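# Flip the grey finned box onto its fins, feet up

## Task

Turn the grey finned box upside down in place, so it rests flat on its fins with its feet pointing upward.

## Robot and tools

Robot: two arms, left_arm and right_arm, each a six-joint arm with a parallel two-finger gripper and a wrist camera. The fingers point along the gripper's +z axis and close along its y axis. end_effector_position is the point between the finger pads, about 1 cm short of the tips.

Frames: the scene frame has its origin at table-top height, midway between the nominal arm bases, with +z up and +x out over the table; left_arm is on the +y side (this has nothing to do with image left or right). Calibrated bases: left_arm at (+0.026, +0.257, +0.013) m, right_arm at (+0.001, -0.338, +0.037) m, both nearly unrotated with +z up. Every hand position, orientation, velocity and target in a result, and every offset you send, uses that arm's own base frame. Fixed cameras and the table use the scene frame. Reported hand poses can be wrong by a few centimetres, more when the arm is stretched.

The row of 14 numbers (used by both execute_actions and move): the first seven belong to left_arm and the last seven to right_arm, always all 14 even if one arm stays still. Per arm the order is dx, dy, dz, rx, ry, rz, opening. The six pose numbers are an offset, not a pose: displacement and rotation from that arm's Hand target as it stood when the action or move began, along that arm's base axes, rotating about the Hand target's position. Scale: 1.0 equals 0.6 m or 180 degrees, range -1 to 1; rx, ry, rz form a single rotation vector. A translation longer than 1.0 gets shortened along its direction. Sending the same offset again moves the arm further. Six zeros re-command the current Hand target. The opening number is absolute, not an offset: +1 fully open (0.094 m), -1 closed. A 0 there is a real command (half open), so resend the present opening to keep a gripper as it is.

execute_actions(actions, cameras): actions is a list of actions; each action is up to 15 rows, one per 1/30 s step, and a short action repeats its last row to fill 15 steps. All rows of one action are offsets from the same start pose. An empty list just reports state and images.

move(target, speed, blend, opening_speed, blocking, cameras): drives each gripper in a straight line toward its offset target, measured from its Hand target. target is one 14-number row or a list of up to 15 rows; every row in a list counts from the same starting Hand targets. speed is m/s, 0.002 to 0.5 (default 0.25), turning at up to twice that in rad/s; one value or one per target. blend is in metres and rounds corners in a list. opening_speed (0.2 or more, per second on the -1 to 1 scale) closes or opens gradually; use a low value for delicate grasps. blocking=false returns after about 0.5 s while the move keeps going. Paths do not avoid obstacles or the other arm; faster moves lag and stray more and hit harder, and targets set well past a contact press harder. Avoid paths passing near an arm's own base; go around it. Openings in later rows of a list are applied only after all arms stop there.

The move: line reports the ending: done (within 10 mm and 2 degrees), off_target, moving, held, fault, plus limits such as paced (pose clipped) or held (steps withheld by a check, including the arm-clearance check).

wait(seconds 0 to 10, cameras) lets time pass with commands held. stop(cameras) brakes a running move. zoom_image(camera, region [x0, y0, x1, y1] in pixels, at most 504 by 504) enlarges part of a camera's latest image. Cameras: cam_head_left, cam_head_right, cam_high, cam_low, cam_left_wrist, cam_right_wrist, each 672x504. read_manual gives only licence texts. finished_scene(scene) ends the current scene irreversibly; call it only once the box stays on its fins, feet up, without the robot touching it.

Reading results: Hand target is the last commanded pose after clipping; each control step limits the command to within 100 mm and 20 degrees of the measured pose. The gripper often rests a centimetre or so short because of friction and weight; waiting does not help, but a new action does, or send the remaining gap as an offset. grip_measured is the finger opening on the command scale; it tracks the command even after contact, so it does not show a touch. Holding a hard part, it reads up to about 0.064 below the part's width. grip_effort_nm is motor effort (negative closing), not pad force. Joint velocities reads within noise when the arm is still. Joint torques include gravity; numbers 3 and 4 wrap at plus or minus 28 N m.

Cautions: an arm blocked by an object keeps pushing until you command its target back past the gripper. Do not let the box fall off the table, drop it, release it while moving, or slam, hit or shove it hard. Never let the arms or grippers collide or press on each other. Watch for a MOTOR HOT line: stretched arms, loads and pushing against unreachable poses heat motors, and at 100 °C the arm goes limp for 30 s or more. Occasional outside tugs on held parts or loose objects can happen.

Each tool is called after "Call:" in YAML: its name, and indented under it one key for each argument.

## Session

Call:
execute_actions:
  actions: []

Scene clock: 0.00 s.
left_arm: end_effector_position=(+0.5662, -0.1283, +0.2532) grip_measured=+1.000 grip_effort_nm=n/a end_effector_quat_wxyz=(+0.190, -0.223, +0.955, +0.036) | right_arm: end_effector_position=(+0.4375, +0.0835, +0.2914) grip_measured=+1.000 grip_effort_nm=n/a end_effector_quat_wxyz=(+0.162, -0.288, +0.887, +0.322)
Joint positions: left_arm=[-0.296 1.668 1.62 -1.222 -0.251 -0.715 0.094] | right_arm=[-0.072 1.426 1.367 -1.439 -0.734 -0.671 0.094]
Joint velocities: within noise
Joint torques (N m): no reading
Heat: left arm: hottest elbow 33 °C; right arm: hottest waist 32 °C.
Hand target: left_arm +0.5722, -0.1301, +0.2596; +0.198, -0.224, +0.954, +0.032 | right_arm +0.4432, +0.0831, +0.3022; +0.174, -0.292, +0.885, +0.317
Tool commands: left_gripper/opening=+1.0 right_gripper/opening=+1.0

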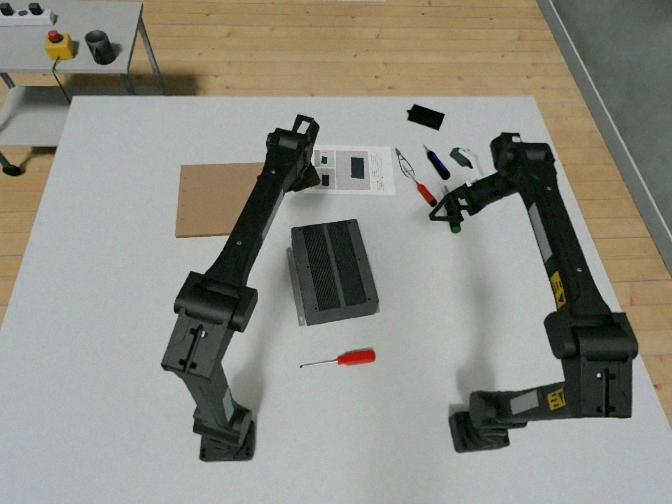

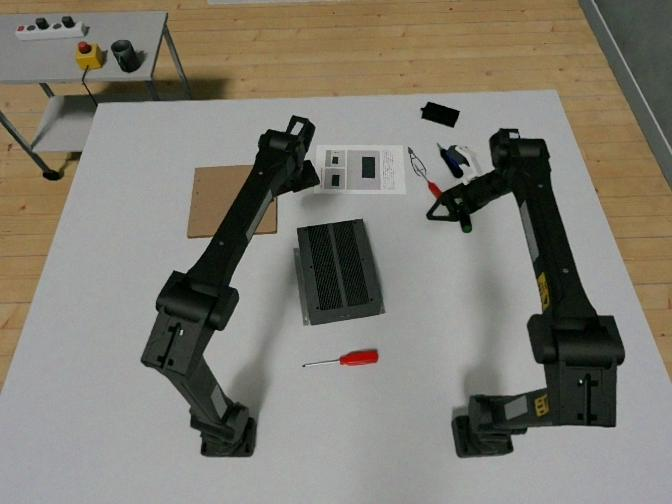

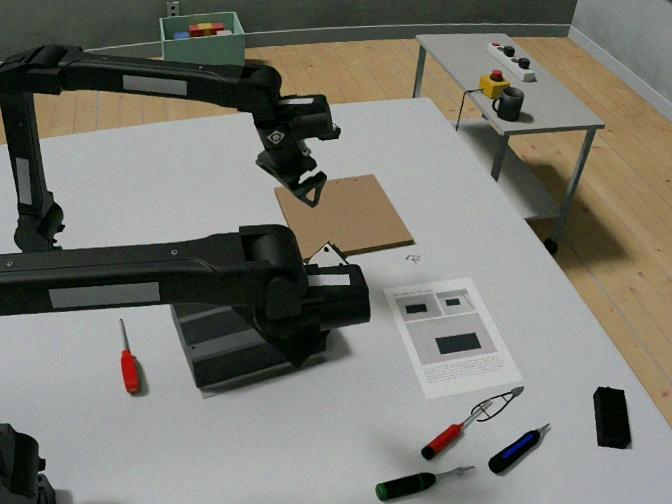

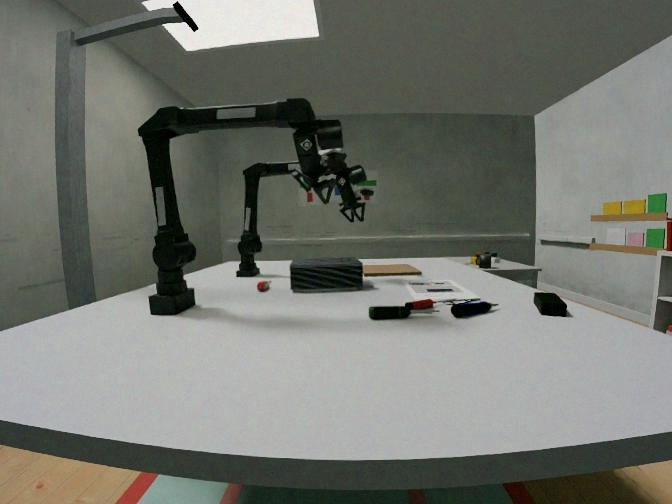

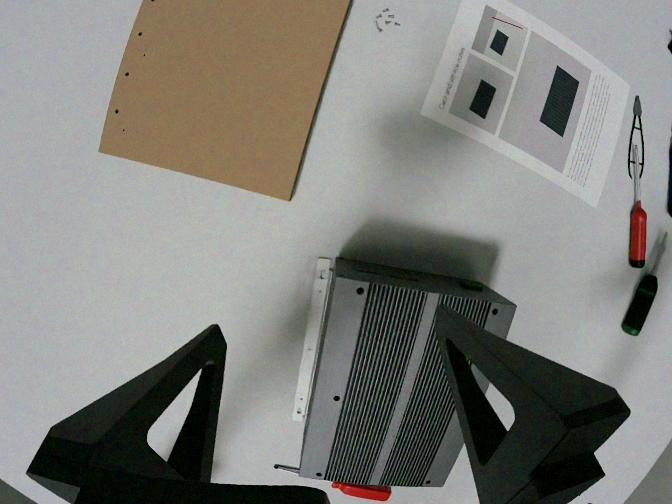

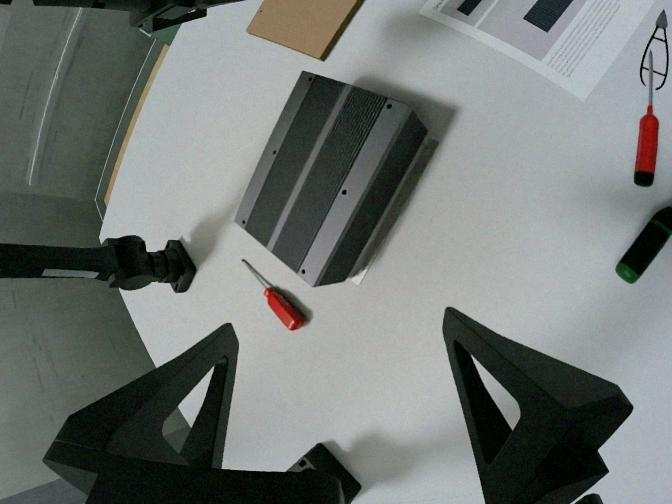

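Call:
zoom_image:
  camera: "cam_head_left"
  region: [230, 190, 430, 380]

Call:
zoom_image:
  camera: "cam_low"
  region: [220, 220, 420, 340]

Call:
zoom_image:
  camera: "cam_right_wrist"
  region: [200, 40, 480, 340]

Call:
zoom_image:
  camera: "cam_left_wrist"
  region: [260, 220, 540, 504]

Scaled by 2.520.

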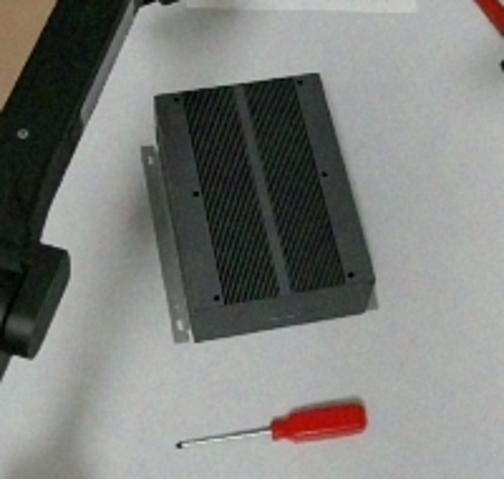

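Scaled by 2.520.

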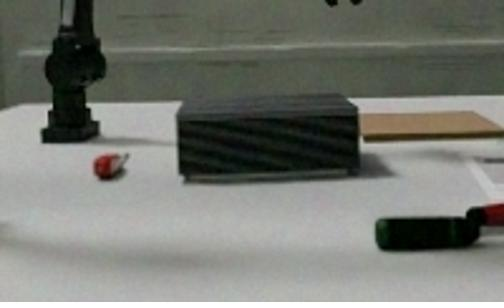

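Scaled by 1.680 from the camera's 672x504 image, which has a finer 960x720 frame.

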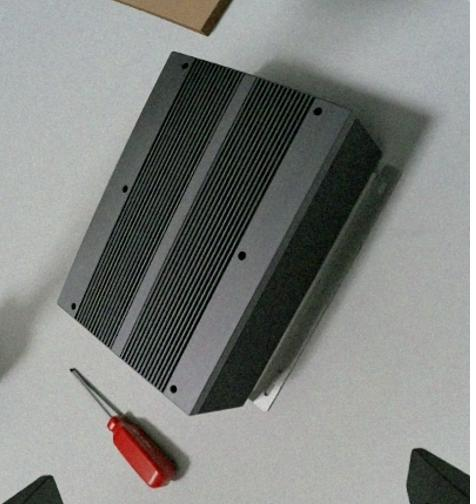

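Scaled by 1.775 from the camera's 672x504 image, which has a finer 960x720 frame.

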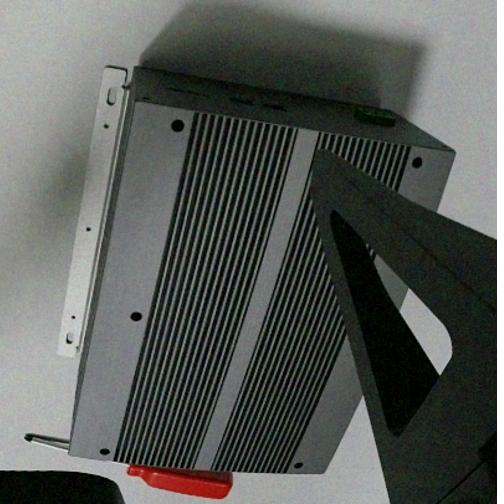

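Call:
move:
  target: [-0.2537, 0.1502, -0.2826, -0.4576, -0.1805, -0.0404, -0.6, 0, 0, 0, 0, 0, 0, 1]
  opening_speed: 1.5
  cameras: ["cam_left_wrist", "cam_head_left", "cam_low", "cam_right_wrist"]

Scene clock: 230.57 s.
left_arm: end_effector_position=(+0.4213, -0.0419, +0.0975) grip_measured=-0.597 grip_effort_nm=-0.120 end_effector_quat_wxyz=(+0.248, -0.230, +0.667, -0.664) | right_arm: end_effector_position=(+0.4375, +0.0835, +0.2914) grip_measured=+1.000 grip_effort_nm=-0.002 end_effector_quat_wxyz=(+0.162, -0.288, +0.887, +0.322)
Joint positions: left_arm=[0.284 1.861 0.436 1.437 1.166 -1.557 0.019] | right_arm=[-0.072 1.426 1.367 -1.439 -0.734 -0.671 0.094]
Joint velocities: within noise
Joint torques (N m): left_arm=[-0.32 -7.3 2.44 2.73 -0.06 -0.22] | right_arm=[-0.09 -10.81 9.76 0.68 -0.57 -0.07]
Heat: left arm: hottest elbow 46 °C; right arm: hottest elbow 41 °C.
Hand target: left_arm +0.4200, -0.0401, +0.0900; +0.242, -0.241, +0.664, -0.665 | right_arm +0.4432, +0.0831, +0.3022; +0.174, -0.292, +0.885, +0.317
Off the commanded pose: left_arm 0.008 m, 1 deg | right_arm 0.012 m, 2 deg.
move: off_target (right_arm)
Images, in order (width x height): cam_head_left 672x504, cam_low 672x504, cam_left_wrist 672x504, cam_right_wrist 672x504.

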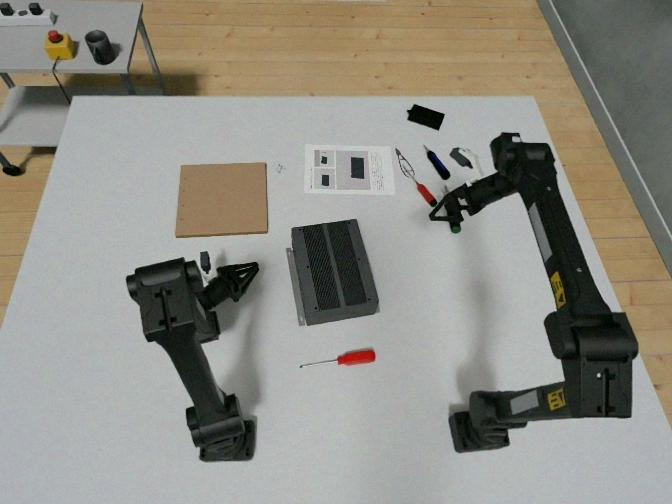

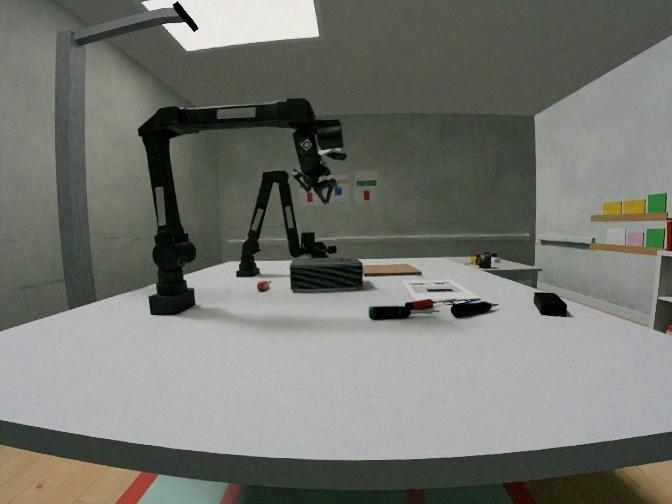

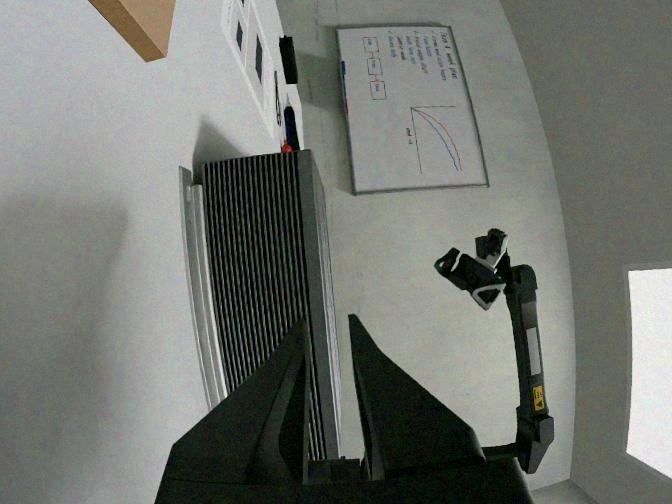

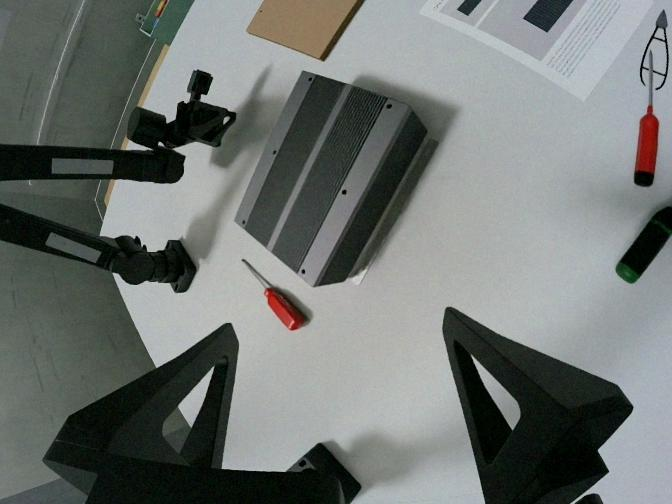

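Call:
zoom_image:
  camera: "cam_left_wrist"
  region: [150, 130, 360, 340]

Call:
zoom_image:
  camera: "cam_left_wrist"
  region: [150, 260, 350, 460]

Scaled by 2.400 from the camera's 672x504 image, which has a finer 960x720 frame.

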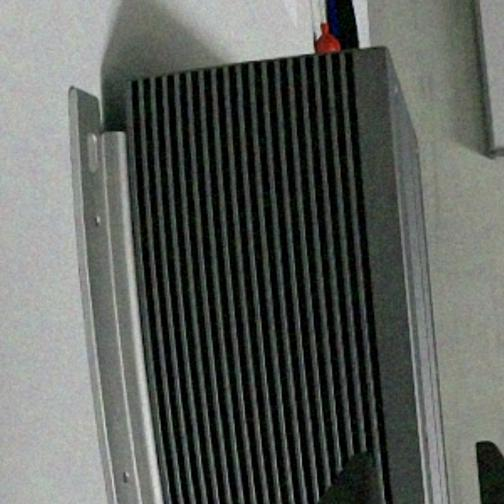

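Scaled by 2.520 from the camera's 672x504 image, which has a finer 960x720 frame.

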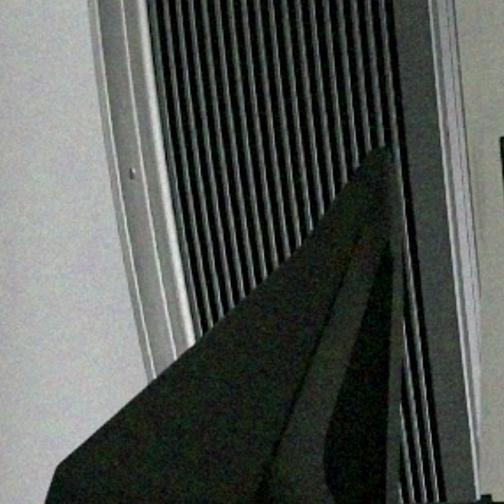

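Call:
zoom_image:
  camera: "cam_left_wrist"
  region: [165, 140, 235, 210]

Call:
zoom_image:
  camera: "cam_right_wrist"
  region: [330, 180, 450, 300]

Call:
zoom_image:
  camera: "cam_low"
  region: [280, 245, 380, 305]

Scaled by 7.200 from the camera's 672x504 image, which has a finer 960x720 frame.

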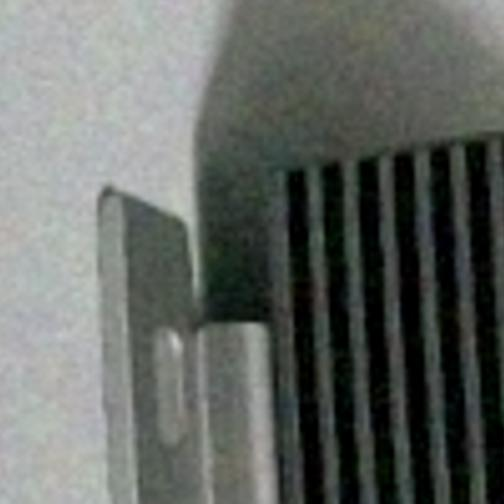

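Scaled by 4.200 from the camera's 672x504 image, which has a finer 960x720 frame.

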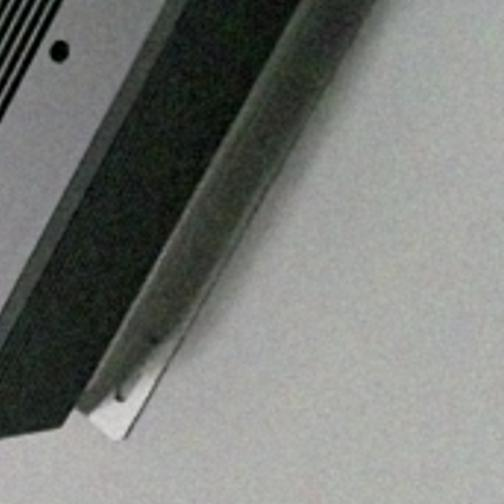

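Scaled by 5.040.

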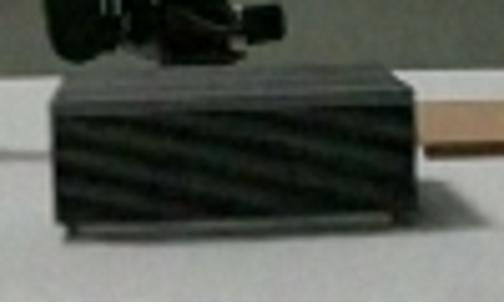

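Call:
move:
  target: [-0.1492, -0.12, -0.0583, 0.1766, 0.0861, -0.1508, -1, -0.122, 0.0892, -0.4537, 0.0694, 0.1932, -0.0736, -1]
  speed: 0.2
  opening_speed: 1.5
  cameras: ["cam_left_wrist", "cam_right_wrist", "cam_head_left", "cam_high"]

Scene clock: 1358.20 s.
left_arm: end_effector_position=(+0.3185, -0.1106, +0.0482) grip_measured=-0.990 grip_effort_nm=-0.545 end_effector_quat_wxyz=(+0.039, -0.107, +0.880, -0.461) | right_arm: end_effector_position=(+0.3693, +0.1311, +0.0308) grip_measured=-0.987 grip_effort_nm=-0.696 end_effector_quat_wxyz=(-0.031, -0.059, +0.886, +0.459)
Joint positions: left_arm=[0.096 1.434 0.551 -0.534 0.954 -0.224 0] | right_arm=[-0.02 1.745 0.885 -0.923 -0.941 -0.26 0.001]
Joint velocities: within noise
Joint torques (N m): left_arm=[-1.55 -6.42 8.2 0.66 0.51 0.05] | right_arm=[1.14 -10.81 5.12 0.49 -0.8 -0.01]
Heat: left arm: hottest elbow 32 °C; right arm: hottest elbow 47 °C.
Hand target: left_arm +0.3306, -0.1120, +0.0551; +0.048, -0.092, +0.882, -0.460 | right_arm +0.3699, +0.1367, +0.0298; -0.033, -0.062, +0.885, +0.460
Off the commanded pose: left_arm 0.014 m, 2 deg | right_arm 0.006 m, 0 deg.
move: off_target (left_arm)
Images, in order (width x height): cam_head_left 672x504, cam_high 672x504, cam_left_wrist 672x504, cam_right_wrist 672x504.

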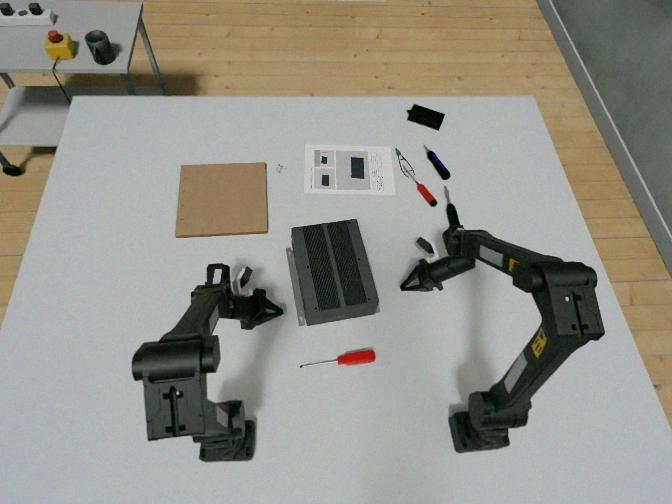

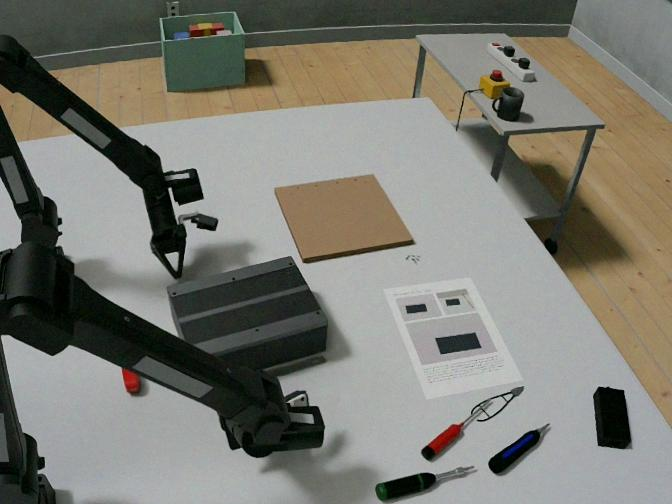

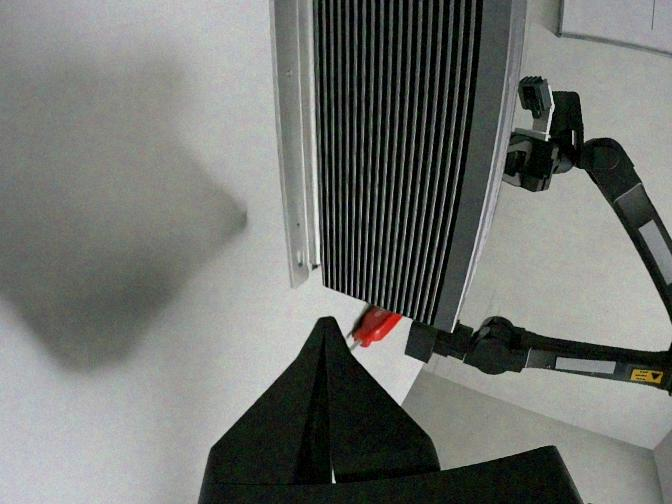

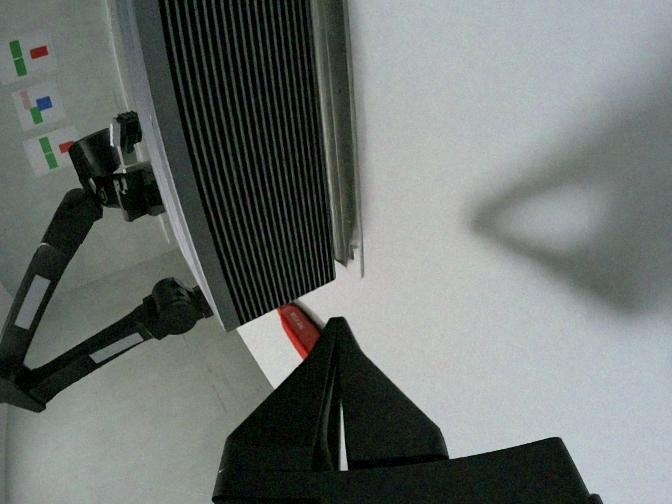

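Call:
execute_actions:
  actions: []
  cameras: ["cam_high", "cam_left_wrist", "cam_right_wrist"]

Scene clock: 1417.90 s.
left_arm: end_effector_position=(+0.3183, -0.1106, +0.0482) grip_measured=-0.990 grip_effort_nm=-0.545 end_effector_quat_wxyz=(+0.039, -0.106, +0.880, -0.461) | right_arm: end_effector_position=(+0.3693, +0.1311, +0.0308) grip_measured=-0.987 grip_effort_nm=-0.686 end_effector_quat_wxyz=(-0.031, -0.058, +0.886, +0.459)
Joint positions: left_arm=[0.096 1.434 0.551 -0.534 0.954 -0.223 0] | right_arm=[-0.02 1.745 0.885 -0.923 -0.941 -0.26 0.001]
Joint velocities: within noise
Joint torques (N m): left_arm=[-1.49 -6.24 8.25 0.64 0.5 0.01] | right_arm=[0.91 -10.52 4.9 0.66 -0.78 0]
Heat: left arm: hottest elbow 36 °C; right arm: hottest elbow 43 °C.
Hand target: left_arm +0.3305, -0.1121, +0.0550; +0.048, -0.092, +0.882, -0.460 | right_arm +0.3699, +0.1367, +0.0298; -0.033, -0.062, +0.885, +0.460
Tool commands: left_gripper/opening=-1.0 right_gripper/opening=-1.0
Off the commanded pose: left_arm 0.014 m, 2 deg | right_arm 0.006 m, 0 deg.
Images, in order (width x height): cam_high 672x504, cam_left_wrist 672x504, cam_right_wrist 672x504.

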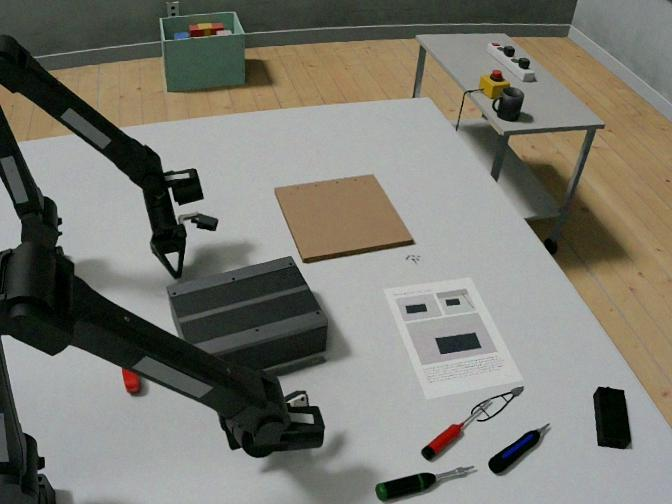

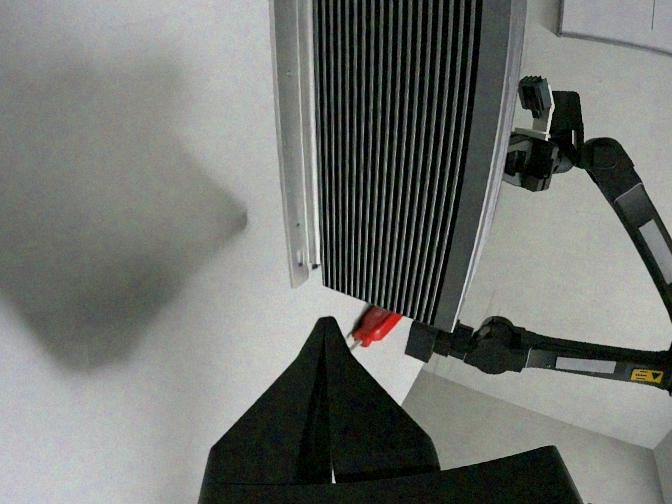

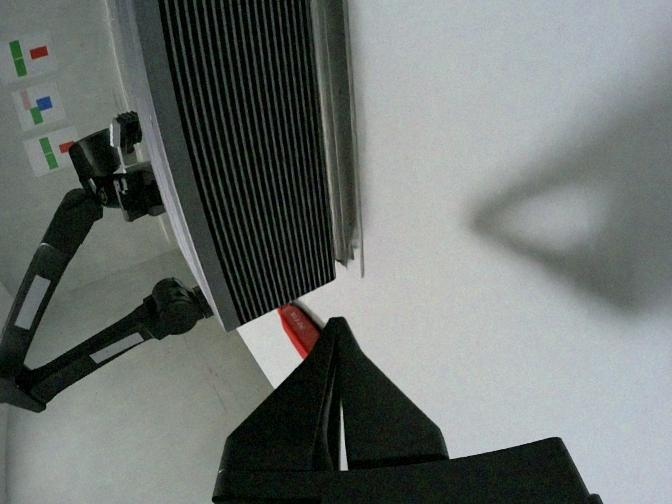

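Call:
move:
  target: [0.0375,-0.0843,0.0017,0,0,0,-1,0.0058,0.094,-0.0097,0,0,0,-1]
  speed: 0.06
  cameras: ["cam_left_wrist", "cam_right_wrist", "cam_low"]

Scene clock: 1483.93 s.
left_arm: end_effector_position=(+0.3390, -0.1584, +0.0535) grip_measured=-0.990 grip_effort_nm=-0.540 end_effector_quat_wxyz=(+0.043, -0.095, +0.882, -0.459) | right_arm: end_effector_position=(+0.3741, +0.1879, +0.0238) grip_measured=-0.987 grip_effort_nm=-0.696 end_effector_quat_wxyz=(-0.032, -0.059, +0.886, +0.459)
Joint positions: left_arm=[-0.065 1.442 0.568 -0.339 0.91 -0.456 0] | right_arm=[0.124 1.745 0.864 -0.705 -0.957 -0.016 0.001]
Joint velocities: within noise
Joint torques (N m): left_arm=[-1.55 -5.3 8.55 1.77 0.45 -0.23] | right_arm=[0.44 -11.58 4.86 0.9 -0.75 0]
Heat: left arm: hottest elbow 38 °C; right arm: hottest elbow 41 °C.
Hand target: left_arm +0.3530, -0.1627, +0.0560; +0.048, -0.092, +0.882, -0.460 | right_arm +0.3735, +0.1931, +0.0240; -0.033, -0.062, +0.885, +0.460
Off the commanded pose: left_arm 0.015 m, 1 deg | right_arm 0.005 m, 0 deg.
move: off_target (left_arm)
Images, in order (width x height): cam_low 672x504, cam_left_wrist 672x504, cam_right_wrist 672x504.

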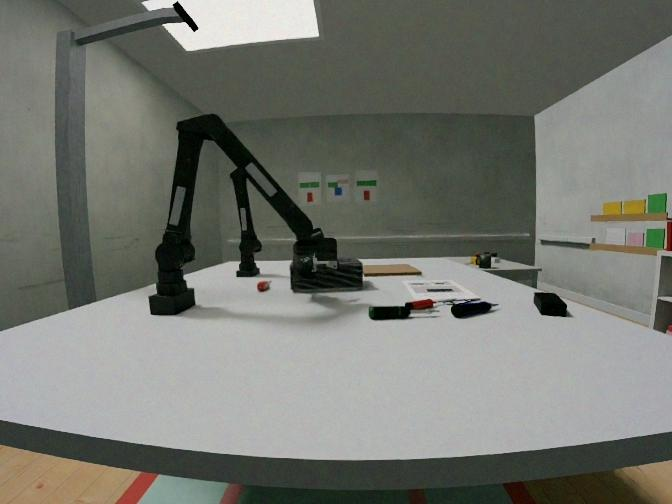

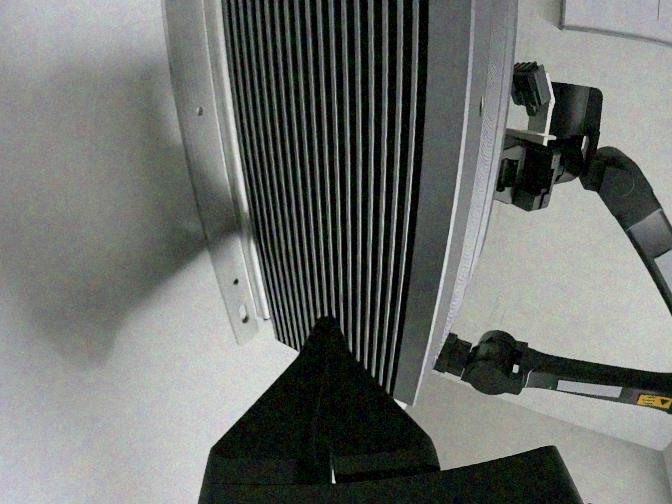

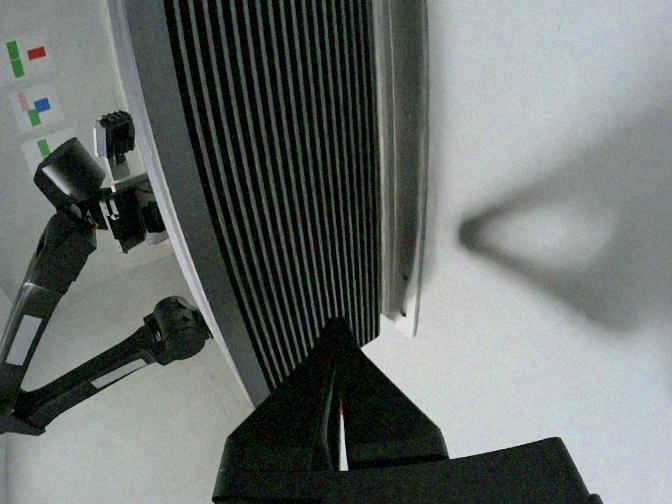

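Call:
move:
  target: [0.0041,-0.0197,0,0,0,0,-1,-0.0023,0.0165,0,0,0,0,-1]
  speed: 0.03
  cameras: ["cam_left_wrist", "cam_right_wrist"]

Scene clock: 1491.40 s.
left_arm: end_effector_position=(+0.3410, -0.1677, +0.0532) grip_measured=-0.990 grip_effort_nm=-0.540 end_effector_quat_wxyz=(+0.042, -0.098, +0.883, -0.458) | right_arm: end_effector_position=(+0.3725, +0.1975, +0.0220) grip_measured=-0.987 grip_effort_nm=-0.696 end_effector_quat_wxyz=(-0.034, -0.057, +0.886, +0.459)
Joint positions: left_arm=[-0.095 1.446 0.568 -0.301 0.895 -0.507 0] | right_arm=[0.149 1.745 0.856 -0.666 -0.957 0.028 0.001]
Joint velocities: within noise
Joint torques (N m): left_arm=[-2.02 -5.19 8.68 2.07 0.45 -0.27] | right_arm=[0.56 -11.28 5.12 1.03 -0.68 0]
Heat: left arm: hottest elbow 38 °C; right arm: hottest elbow 41 °C.
Hand target: left_arm +0.3554, -0.1745, +0.0560; +0.048, -0.092, +0.882, -0.460 | right_arm +0.3721, +0.2030, +0.0240; -0.033, -0.062, +0.885, +0.460
Off the commanded pose: left_arm 0.016 m, 1 deg | right_arm 0.006 m, 1 deg.
move: off_target (left_arm)
Images, in order (width x height): cam_left_wrist 672x504, cam_right_wrist 672x504.

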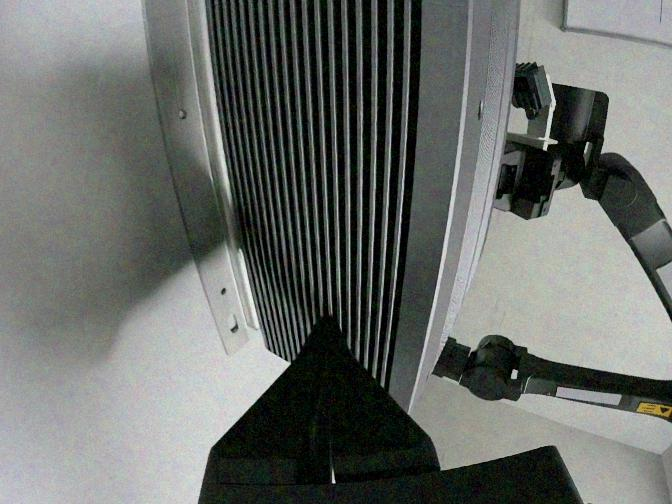

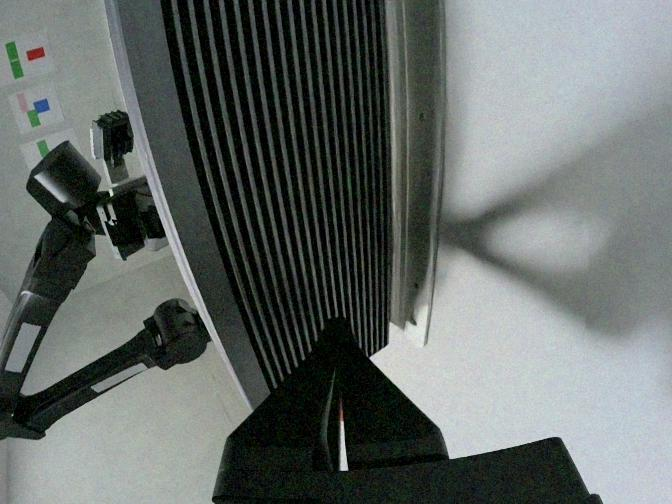

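Call:
move:
  target: [0.0068,-0.0326,0,0,0,0,-1,-0.0046,0.033,0,0,0,0,-1]
  speed: 0.03
  cameras: ["cam_left_wrist", "cam_right_wrist"]

Scene clock: 1498.27 s.
left_arm: end_effector_position=(+0.3500, -0.1668, +0.0536) grip_measured=-0.990 grip_effort_nm=-0.540 end_effector_quat_wxyz=(+0.049, -0.123, +0.881, -0.453) | right_arm: end_effector_position=(+0.3715, +0.2087, +0.0190) grip_measured=-0.987 grip_effort_nm=-0.691 end_effector_quat_wxyz=(-0.035, -0.045, +0.887, +0.458)
Joint positions: left_arm=[-0.098 1.446 0.568 -0.254 0.869 -0.583 0] | right_arm=[0.178 1.743 0.84 -0.597 -0.954 0.112 0.001]
Joint velocities: within noise
Joint torques (N m): left_arm=[-6.48 -4.78 8.83 2.88 0.54 -0.28] | right_arm=[1.85 -11.93 5.08 1.11 -0.75 0.01]
Heat: left arm: hottest elbow 38 °C; right arm: hottest elbow 41 °C.
Hand target: left_arm +0.3595, -0.1941, +0.0560; +0.048, -0.092, +0.882, -0.460 | right_arm +0.3694, +0.2228, +0.0241; -0.033, -0.062, +0.885, +0.460
Off the commanded pose: left_arm 0.029 m, 4 deg | right_arm 0.015 m, 2 deg.
move: off_target (left_arm, right_arm)
Images, in order (width x height): cam_left_wrist 672x504, cam_right_wrist 672x504.

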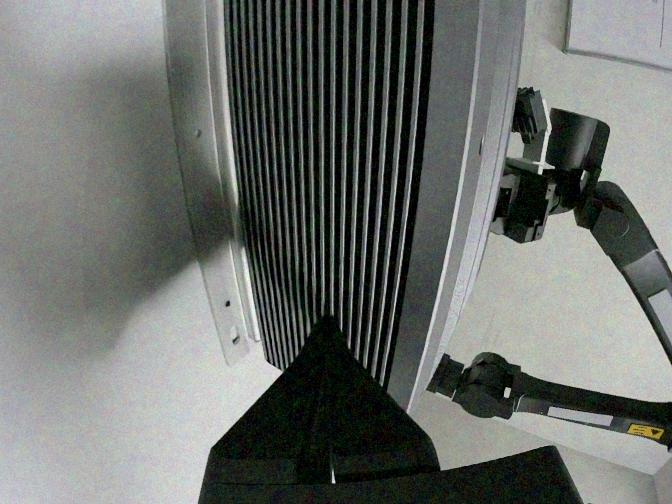

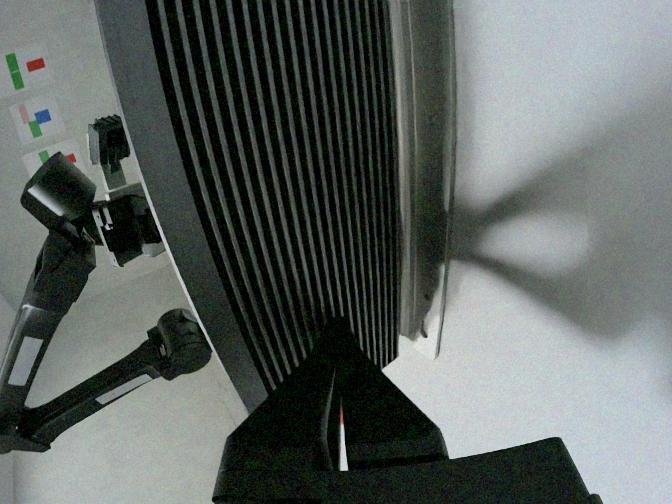

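Call:
move:
  target: [-0.005,-0.0167,0,0,0,0,-1,-0.0046,0.033,0,0,0,0,-1]
  speed: 0.03
  cameras: ["cam_left_wrist", "cam_right_wrist"]

Scene clock: 1510.67 s.
left_arm: end_effector_position=(+0.3542, -0.1665, +0.0538) grip_measured=-0.990 grip_effort_nm=-0.535 end_effector_quat_wxyz=(+0.053, -0.136, +0.881, -0.450) | right_arm: end_effector_position=(+0.3740, +0.2097, +0.0190) grip_measured=-0.987 grip_effort_nm=-0.696 end_effector_quat_wxyz=(-0.028, -0.026, +0.891, +0.453)
Joint positions: left_arm=[-0.101 1.444 0.568 -0.234 0.853 -0.619 0] | right_arm=[0.183 1.728 0.822 -0.54 -0.936 0.189 0.001]
Joint velocities: within noise
Joint torques (N m): left_arm=[-8.76 -5.3 7.98 3.33 0.7 -0.3] | right_arm=[4.95 -11.81 5.56 1.88 -1.25 -0.04]
Heat: left arm: hottest elbow 38 °C; right arm: hottest elbow 40 °C.
Hand target: left_arm +0.3565, -0.2041, +0.0560; +0.048, -0.092, +0.882, -0.460 | right_arm +0.3665, +0.2426, +0.0241; -0.033, -0.062, +0.885, +0.460
Off the commanded pose: left_arm 0.038 m, 5 deg | right_arm 0.034 m, 4 deg.
move: off_target (left_arm, right_arm)
Images, in order (width x height): cam_left_wrist 672x504, cam_right_wrist 672x504.

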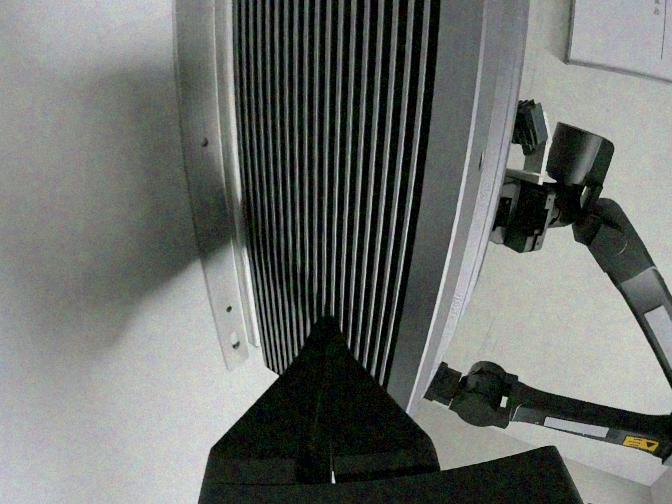

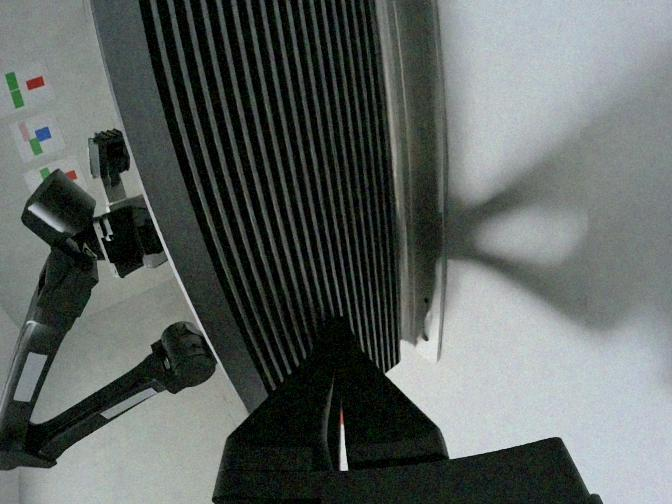

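Call:
move:
  target: [-0.005,-0.0167,0.005,0,0,0,-1,-0.006,0.04,0.005,0,0,0,-1]
  speed: 0.03
  cameras: ["cam_left_wrist", "cam_right_wrist"]

Scene clock: 1520.60 s.
left_arm: end_effector_position=(+0.3543, -0.1669, +0.0546) grip_measured=-0.990 grip_effort_nm=-0.540 end_effector_quat_wxyz=(+0.056, -0.146, +0.883, -0.443) | right_arm: end_effector_position=(+0.3742, +0.2105, +0.0192) grip_measured=-0.987 grip_effort_nm=-0.691 end_effector_quat_wxyz=(-0.024, -0.002, +0.895, +0.444)
Joint positions: left_arm=[-0.11 1.43 0.562 -0.224 0.827 -0.652 0] | right_arm=[0.192 1.706 0.8 -0.487 -0.91 0.274 0.001]
Joint velocities: within noise
Joint torques (N m): left_arm=[-10.29 -5.36 7.97 3.71 1.17 -0.32] | right_arm=[9.35 -10.17 6.39 2.51 -1.93 0.05]
Heat: left arm: hottest elbow 38 °C; right arm: hottest elbow 40 °C.
Hand target: left_arm +0.3536, -0.2141, +0.0591; +0.048, -0.092, +0.882, -0.460 | right_arm +0.3629, +0.2667, +0.0272; -0.033, -0.062, +0.885, +0.460
Off the commanded pose: left_arm 0.047 m, 7 deg | right_arm 0.058 m, 7 deg.
move: off_target (left_arm, right_arm)
Images, in order (width x height): cam_left_wrist 672x504, cam_right_wrist 672x504.

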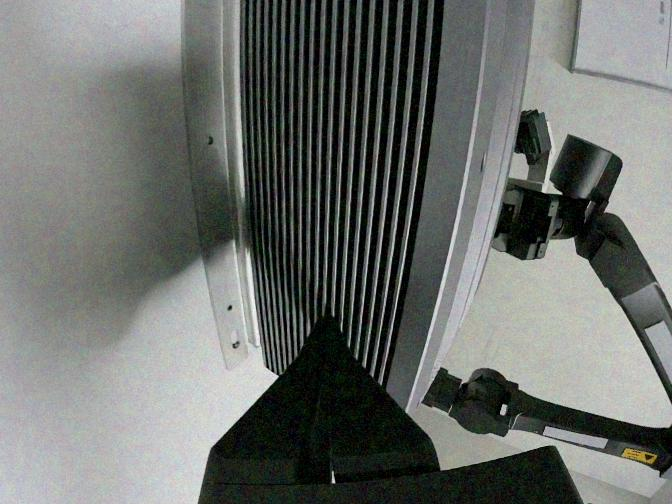

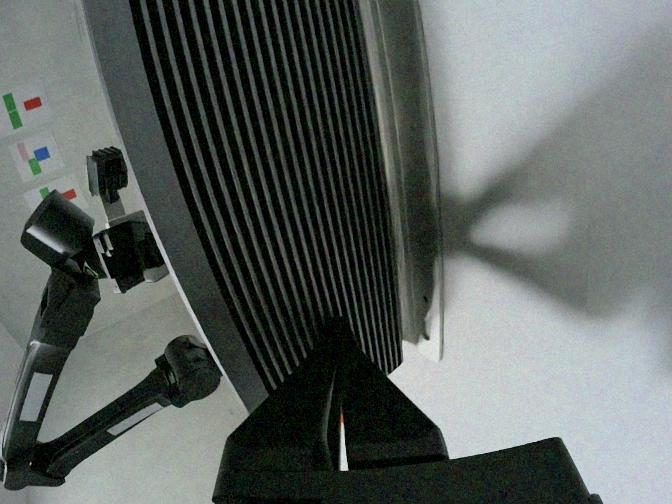

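Call:
move:
  target: [0,-0.005,0.05,0,0,0,-1,0,0.005,0.05,0,0,0,-1]
  speed: 0.03
  cameras: ["cam_left_wrist", "cam_right_wrist", "cam_low"]

Scene clock: 1527.90 s.
left_arm: end_effector_position=(+0.3490, -0.1680, +0.0555) grip_measured=-0.990 grip_effort_nm=-0.535 end_effector_quat_wxyz=(+0.054, -0.153, +0.891, -0.425) | right_arm: end_effector_position=(+0.3723, +0.2104, +0.0202) grip_measured=-0.987 grip_effort_nm=-0.691 end_effector_quat_wxyz=(-0.023, -0.001, +0.904, +0.427)
Joint positions: left_arm=[-0.129 1.402 0.561 -0.264 0.782 -0.663 0] | right_arm=[0.203 1.689 0.799 -0.504 -0.871 0.284 0.001]
Joint velocities: within noise
Joint torques (N m): left_arm=[-9.17 -8.88 10.54 1.39 2.82 -0.32] | right_arm=[8.88 -14.56 7.95 0.2 -3.52 0.04]
Heat: left arm: hottest elbow 38 °C; right arm: hottest elbow 40 °C.
Hand target: left_arm +0.3536, -0.2171, +0.0890; +0.048, -0.092, +0.882, -0.460 | right_arm +0.3631, +0.2696, +0.0572; -0.032, -0.062, +0.885, +0.460
Off the commanded pose: left_arm 0.060 m, 8 deg | right_arm 0.070 m, 8 deg.
move: off_target (left_arm, right_arm)
Images, in order (width x height): cam_low 672x504, cam_left_wrist 672x504, cam_right_wrist 672x504.

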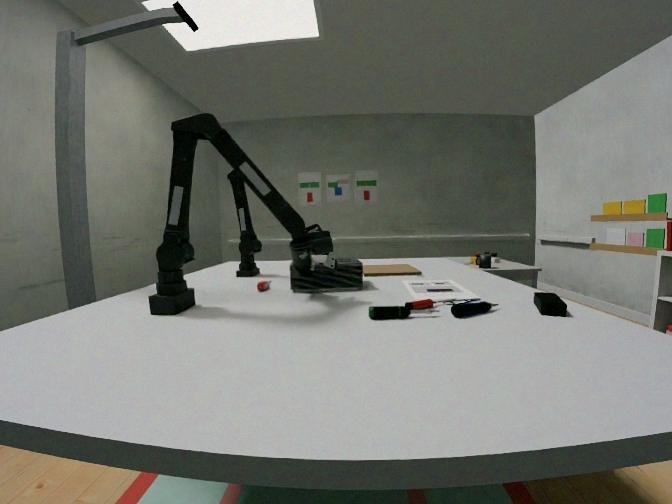

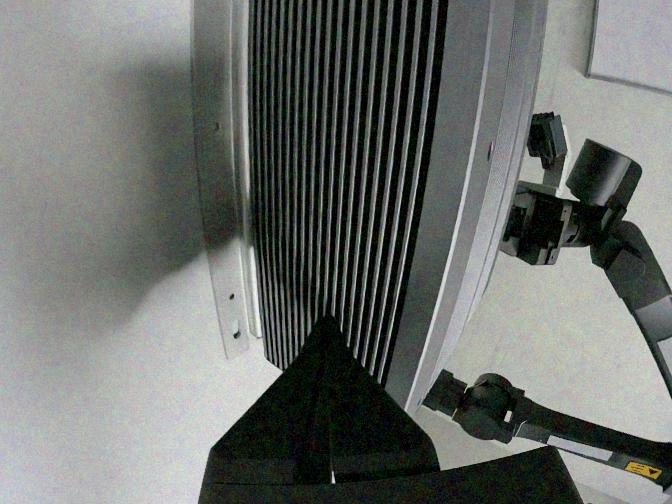

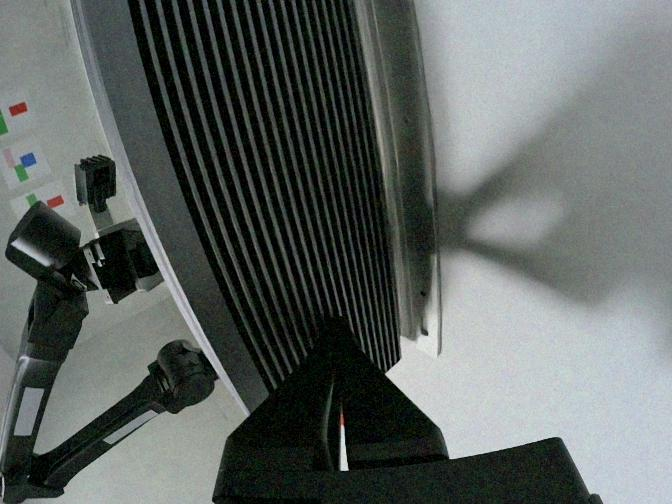

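Call:
move:
  target: [-0.002,-0.01,0.05,0,0,0,-1,-0.002,0.01,0.05,0,0,0,-1]
  speed: 0.03
  cameras: ["cam_left_wrist", "cam_right_wrist", "cam_high"]

Scene clock: 1537.03 s.
left_arm: end_effector_position=(+0.3305, -0.1722, +0.0640) grip_measured=-0.990 grip_effort_nm=-0.535 end_effector_quat_wxyz=(+0.026, -0.162, +0.897, -0.411) | right_arm: end_effector_position=(+0.3582, +0.2087, +0.0284) grip_measured=-0.987 grip_effort_nm=-0.691 end_effector_quat_wxyz=(-0.050, +0.012, +0.910, +0.411)
Joint positions: left_arm=[-0.154 1.344 0.561 -0.375 0.765 -0.68 0] | right_arm=[0.213 1.652 0.799 -0.598 -0.847 0.293 0.001]
Joint velocities: within noise
Joint torques (N m): left_arm=[-8.7 -9.82 13.15 2.06 3.27 -0.31] | right_arm=[8.94 -16.44 9.55 0.87 -4.62 0.1]
Heat: left arm: hottest elbow 40 °C; right arm: hottest elbow 41 °C.
Hand target: left_arm +0.3524, -0.2231, +0.1191; +0.048, -0.092, +0.882, -0.460 | right_arm +0.3618, +0.2756, +0.0872; -0.032, -0.062, +0.885, +0.460
Off the commanded pose: left_arm 0.078 m, 10 deg | right_arm 0.089 m, 11 deg.
move: off_target (left_arm, right_arm)
Images, in order (width x height): cam_high 672x504, cam_left_wrist 672x504, cam_right_wrist 672x504.

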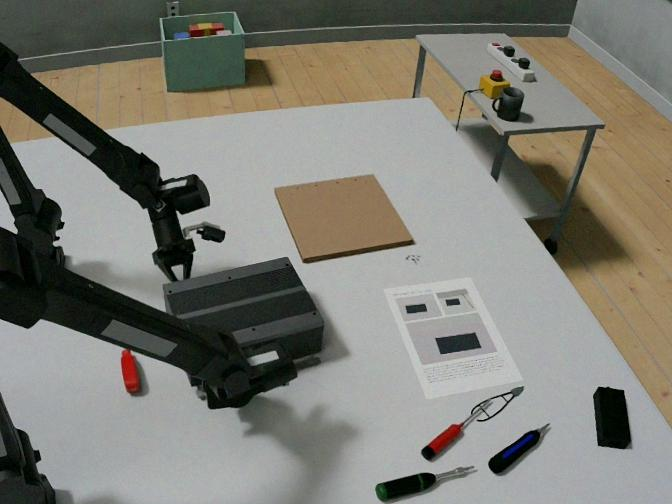

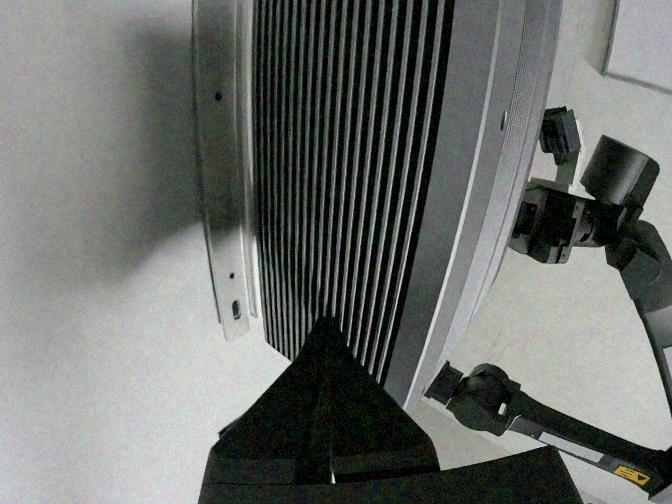

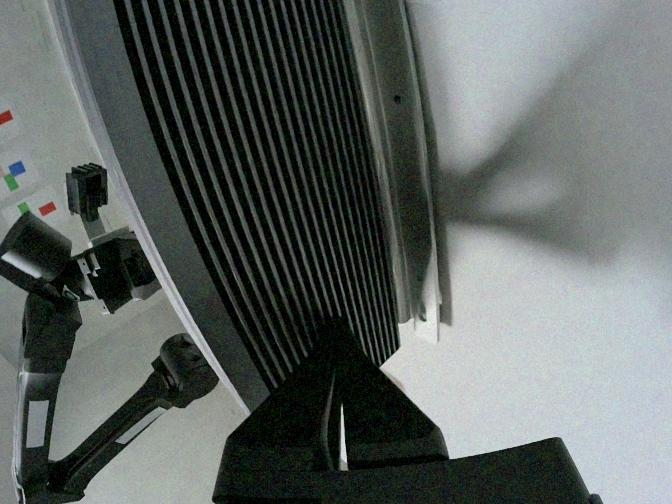

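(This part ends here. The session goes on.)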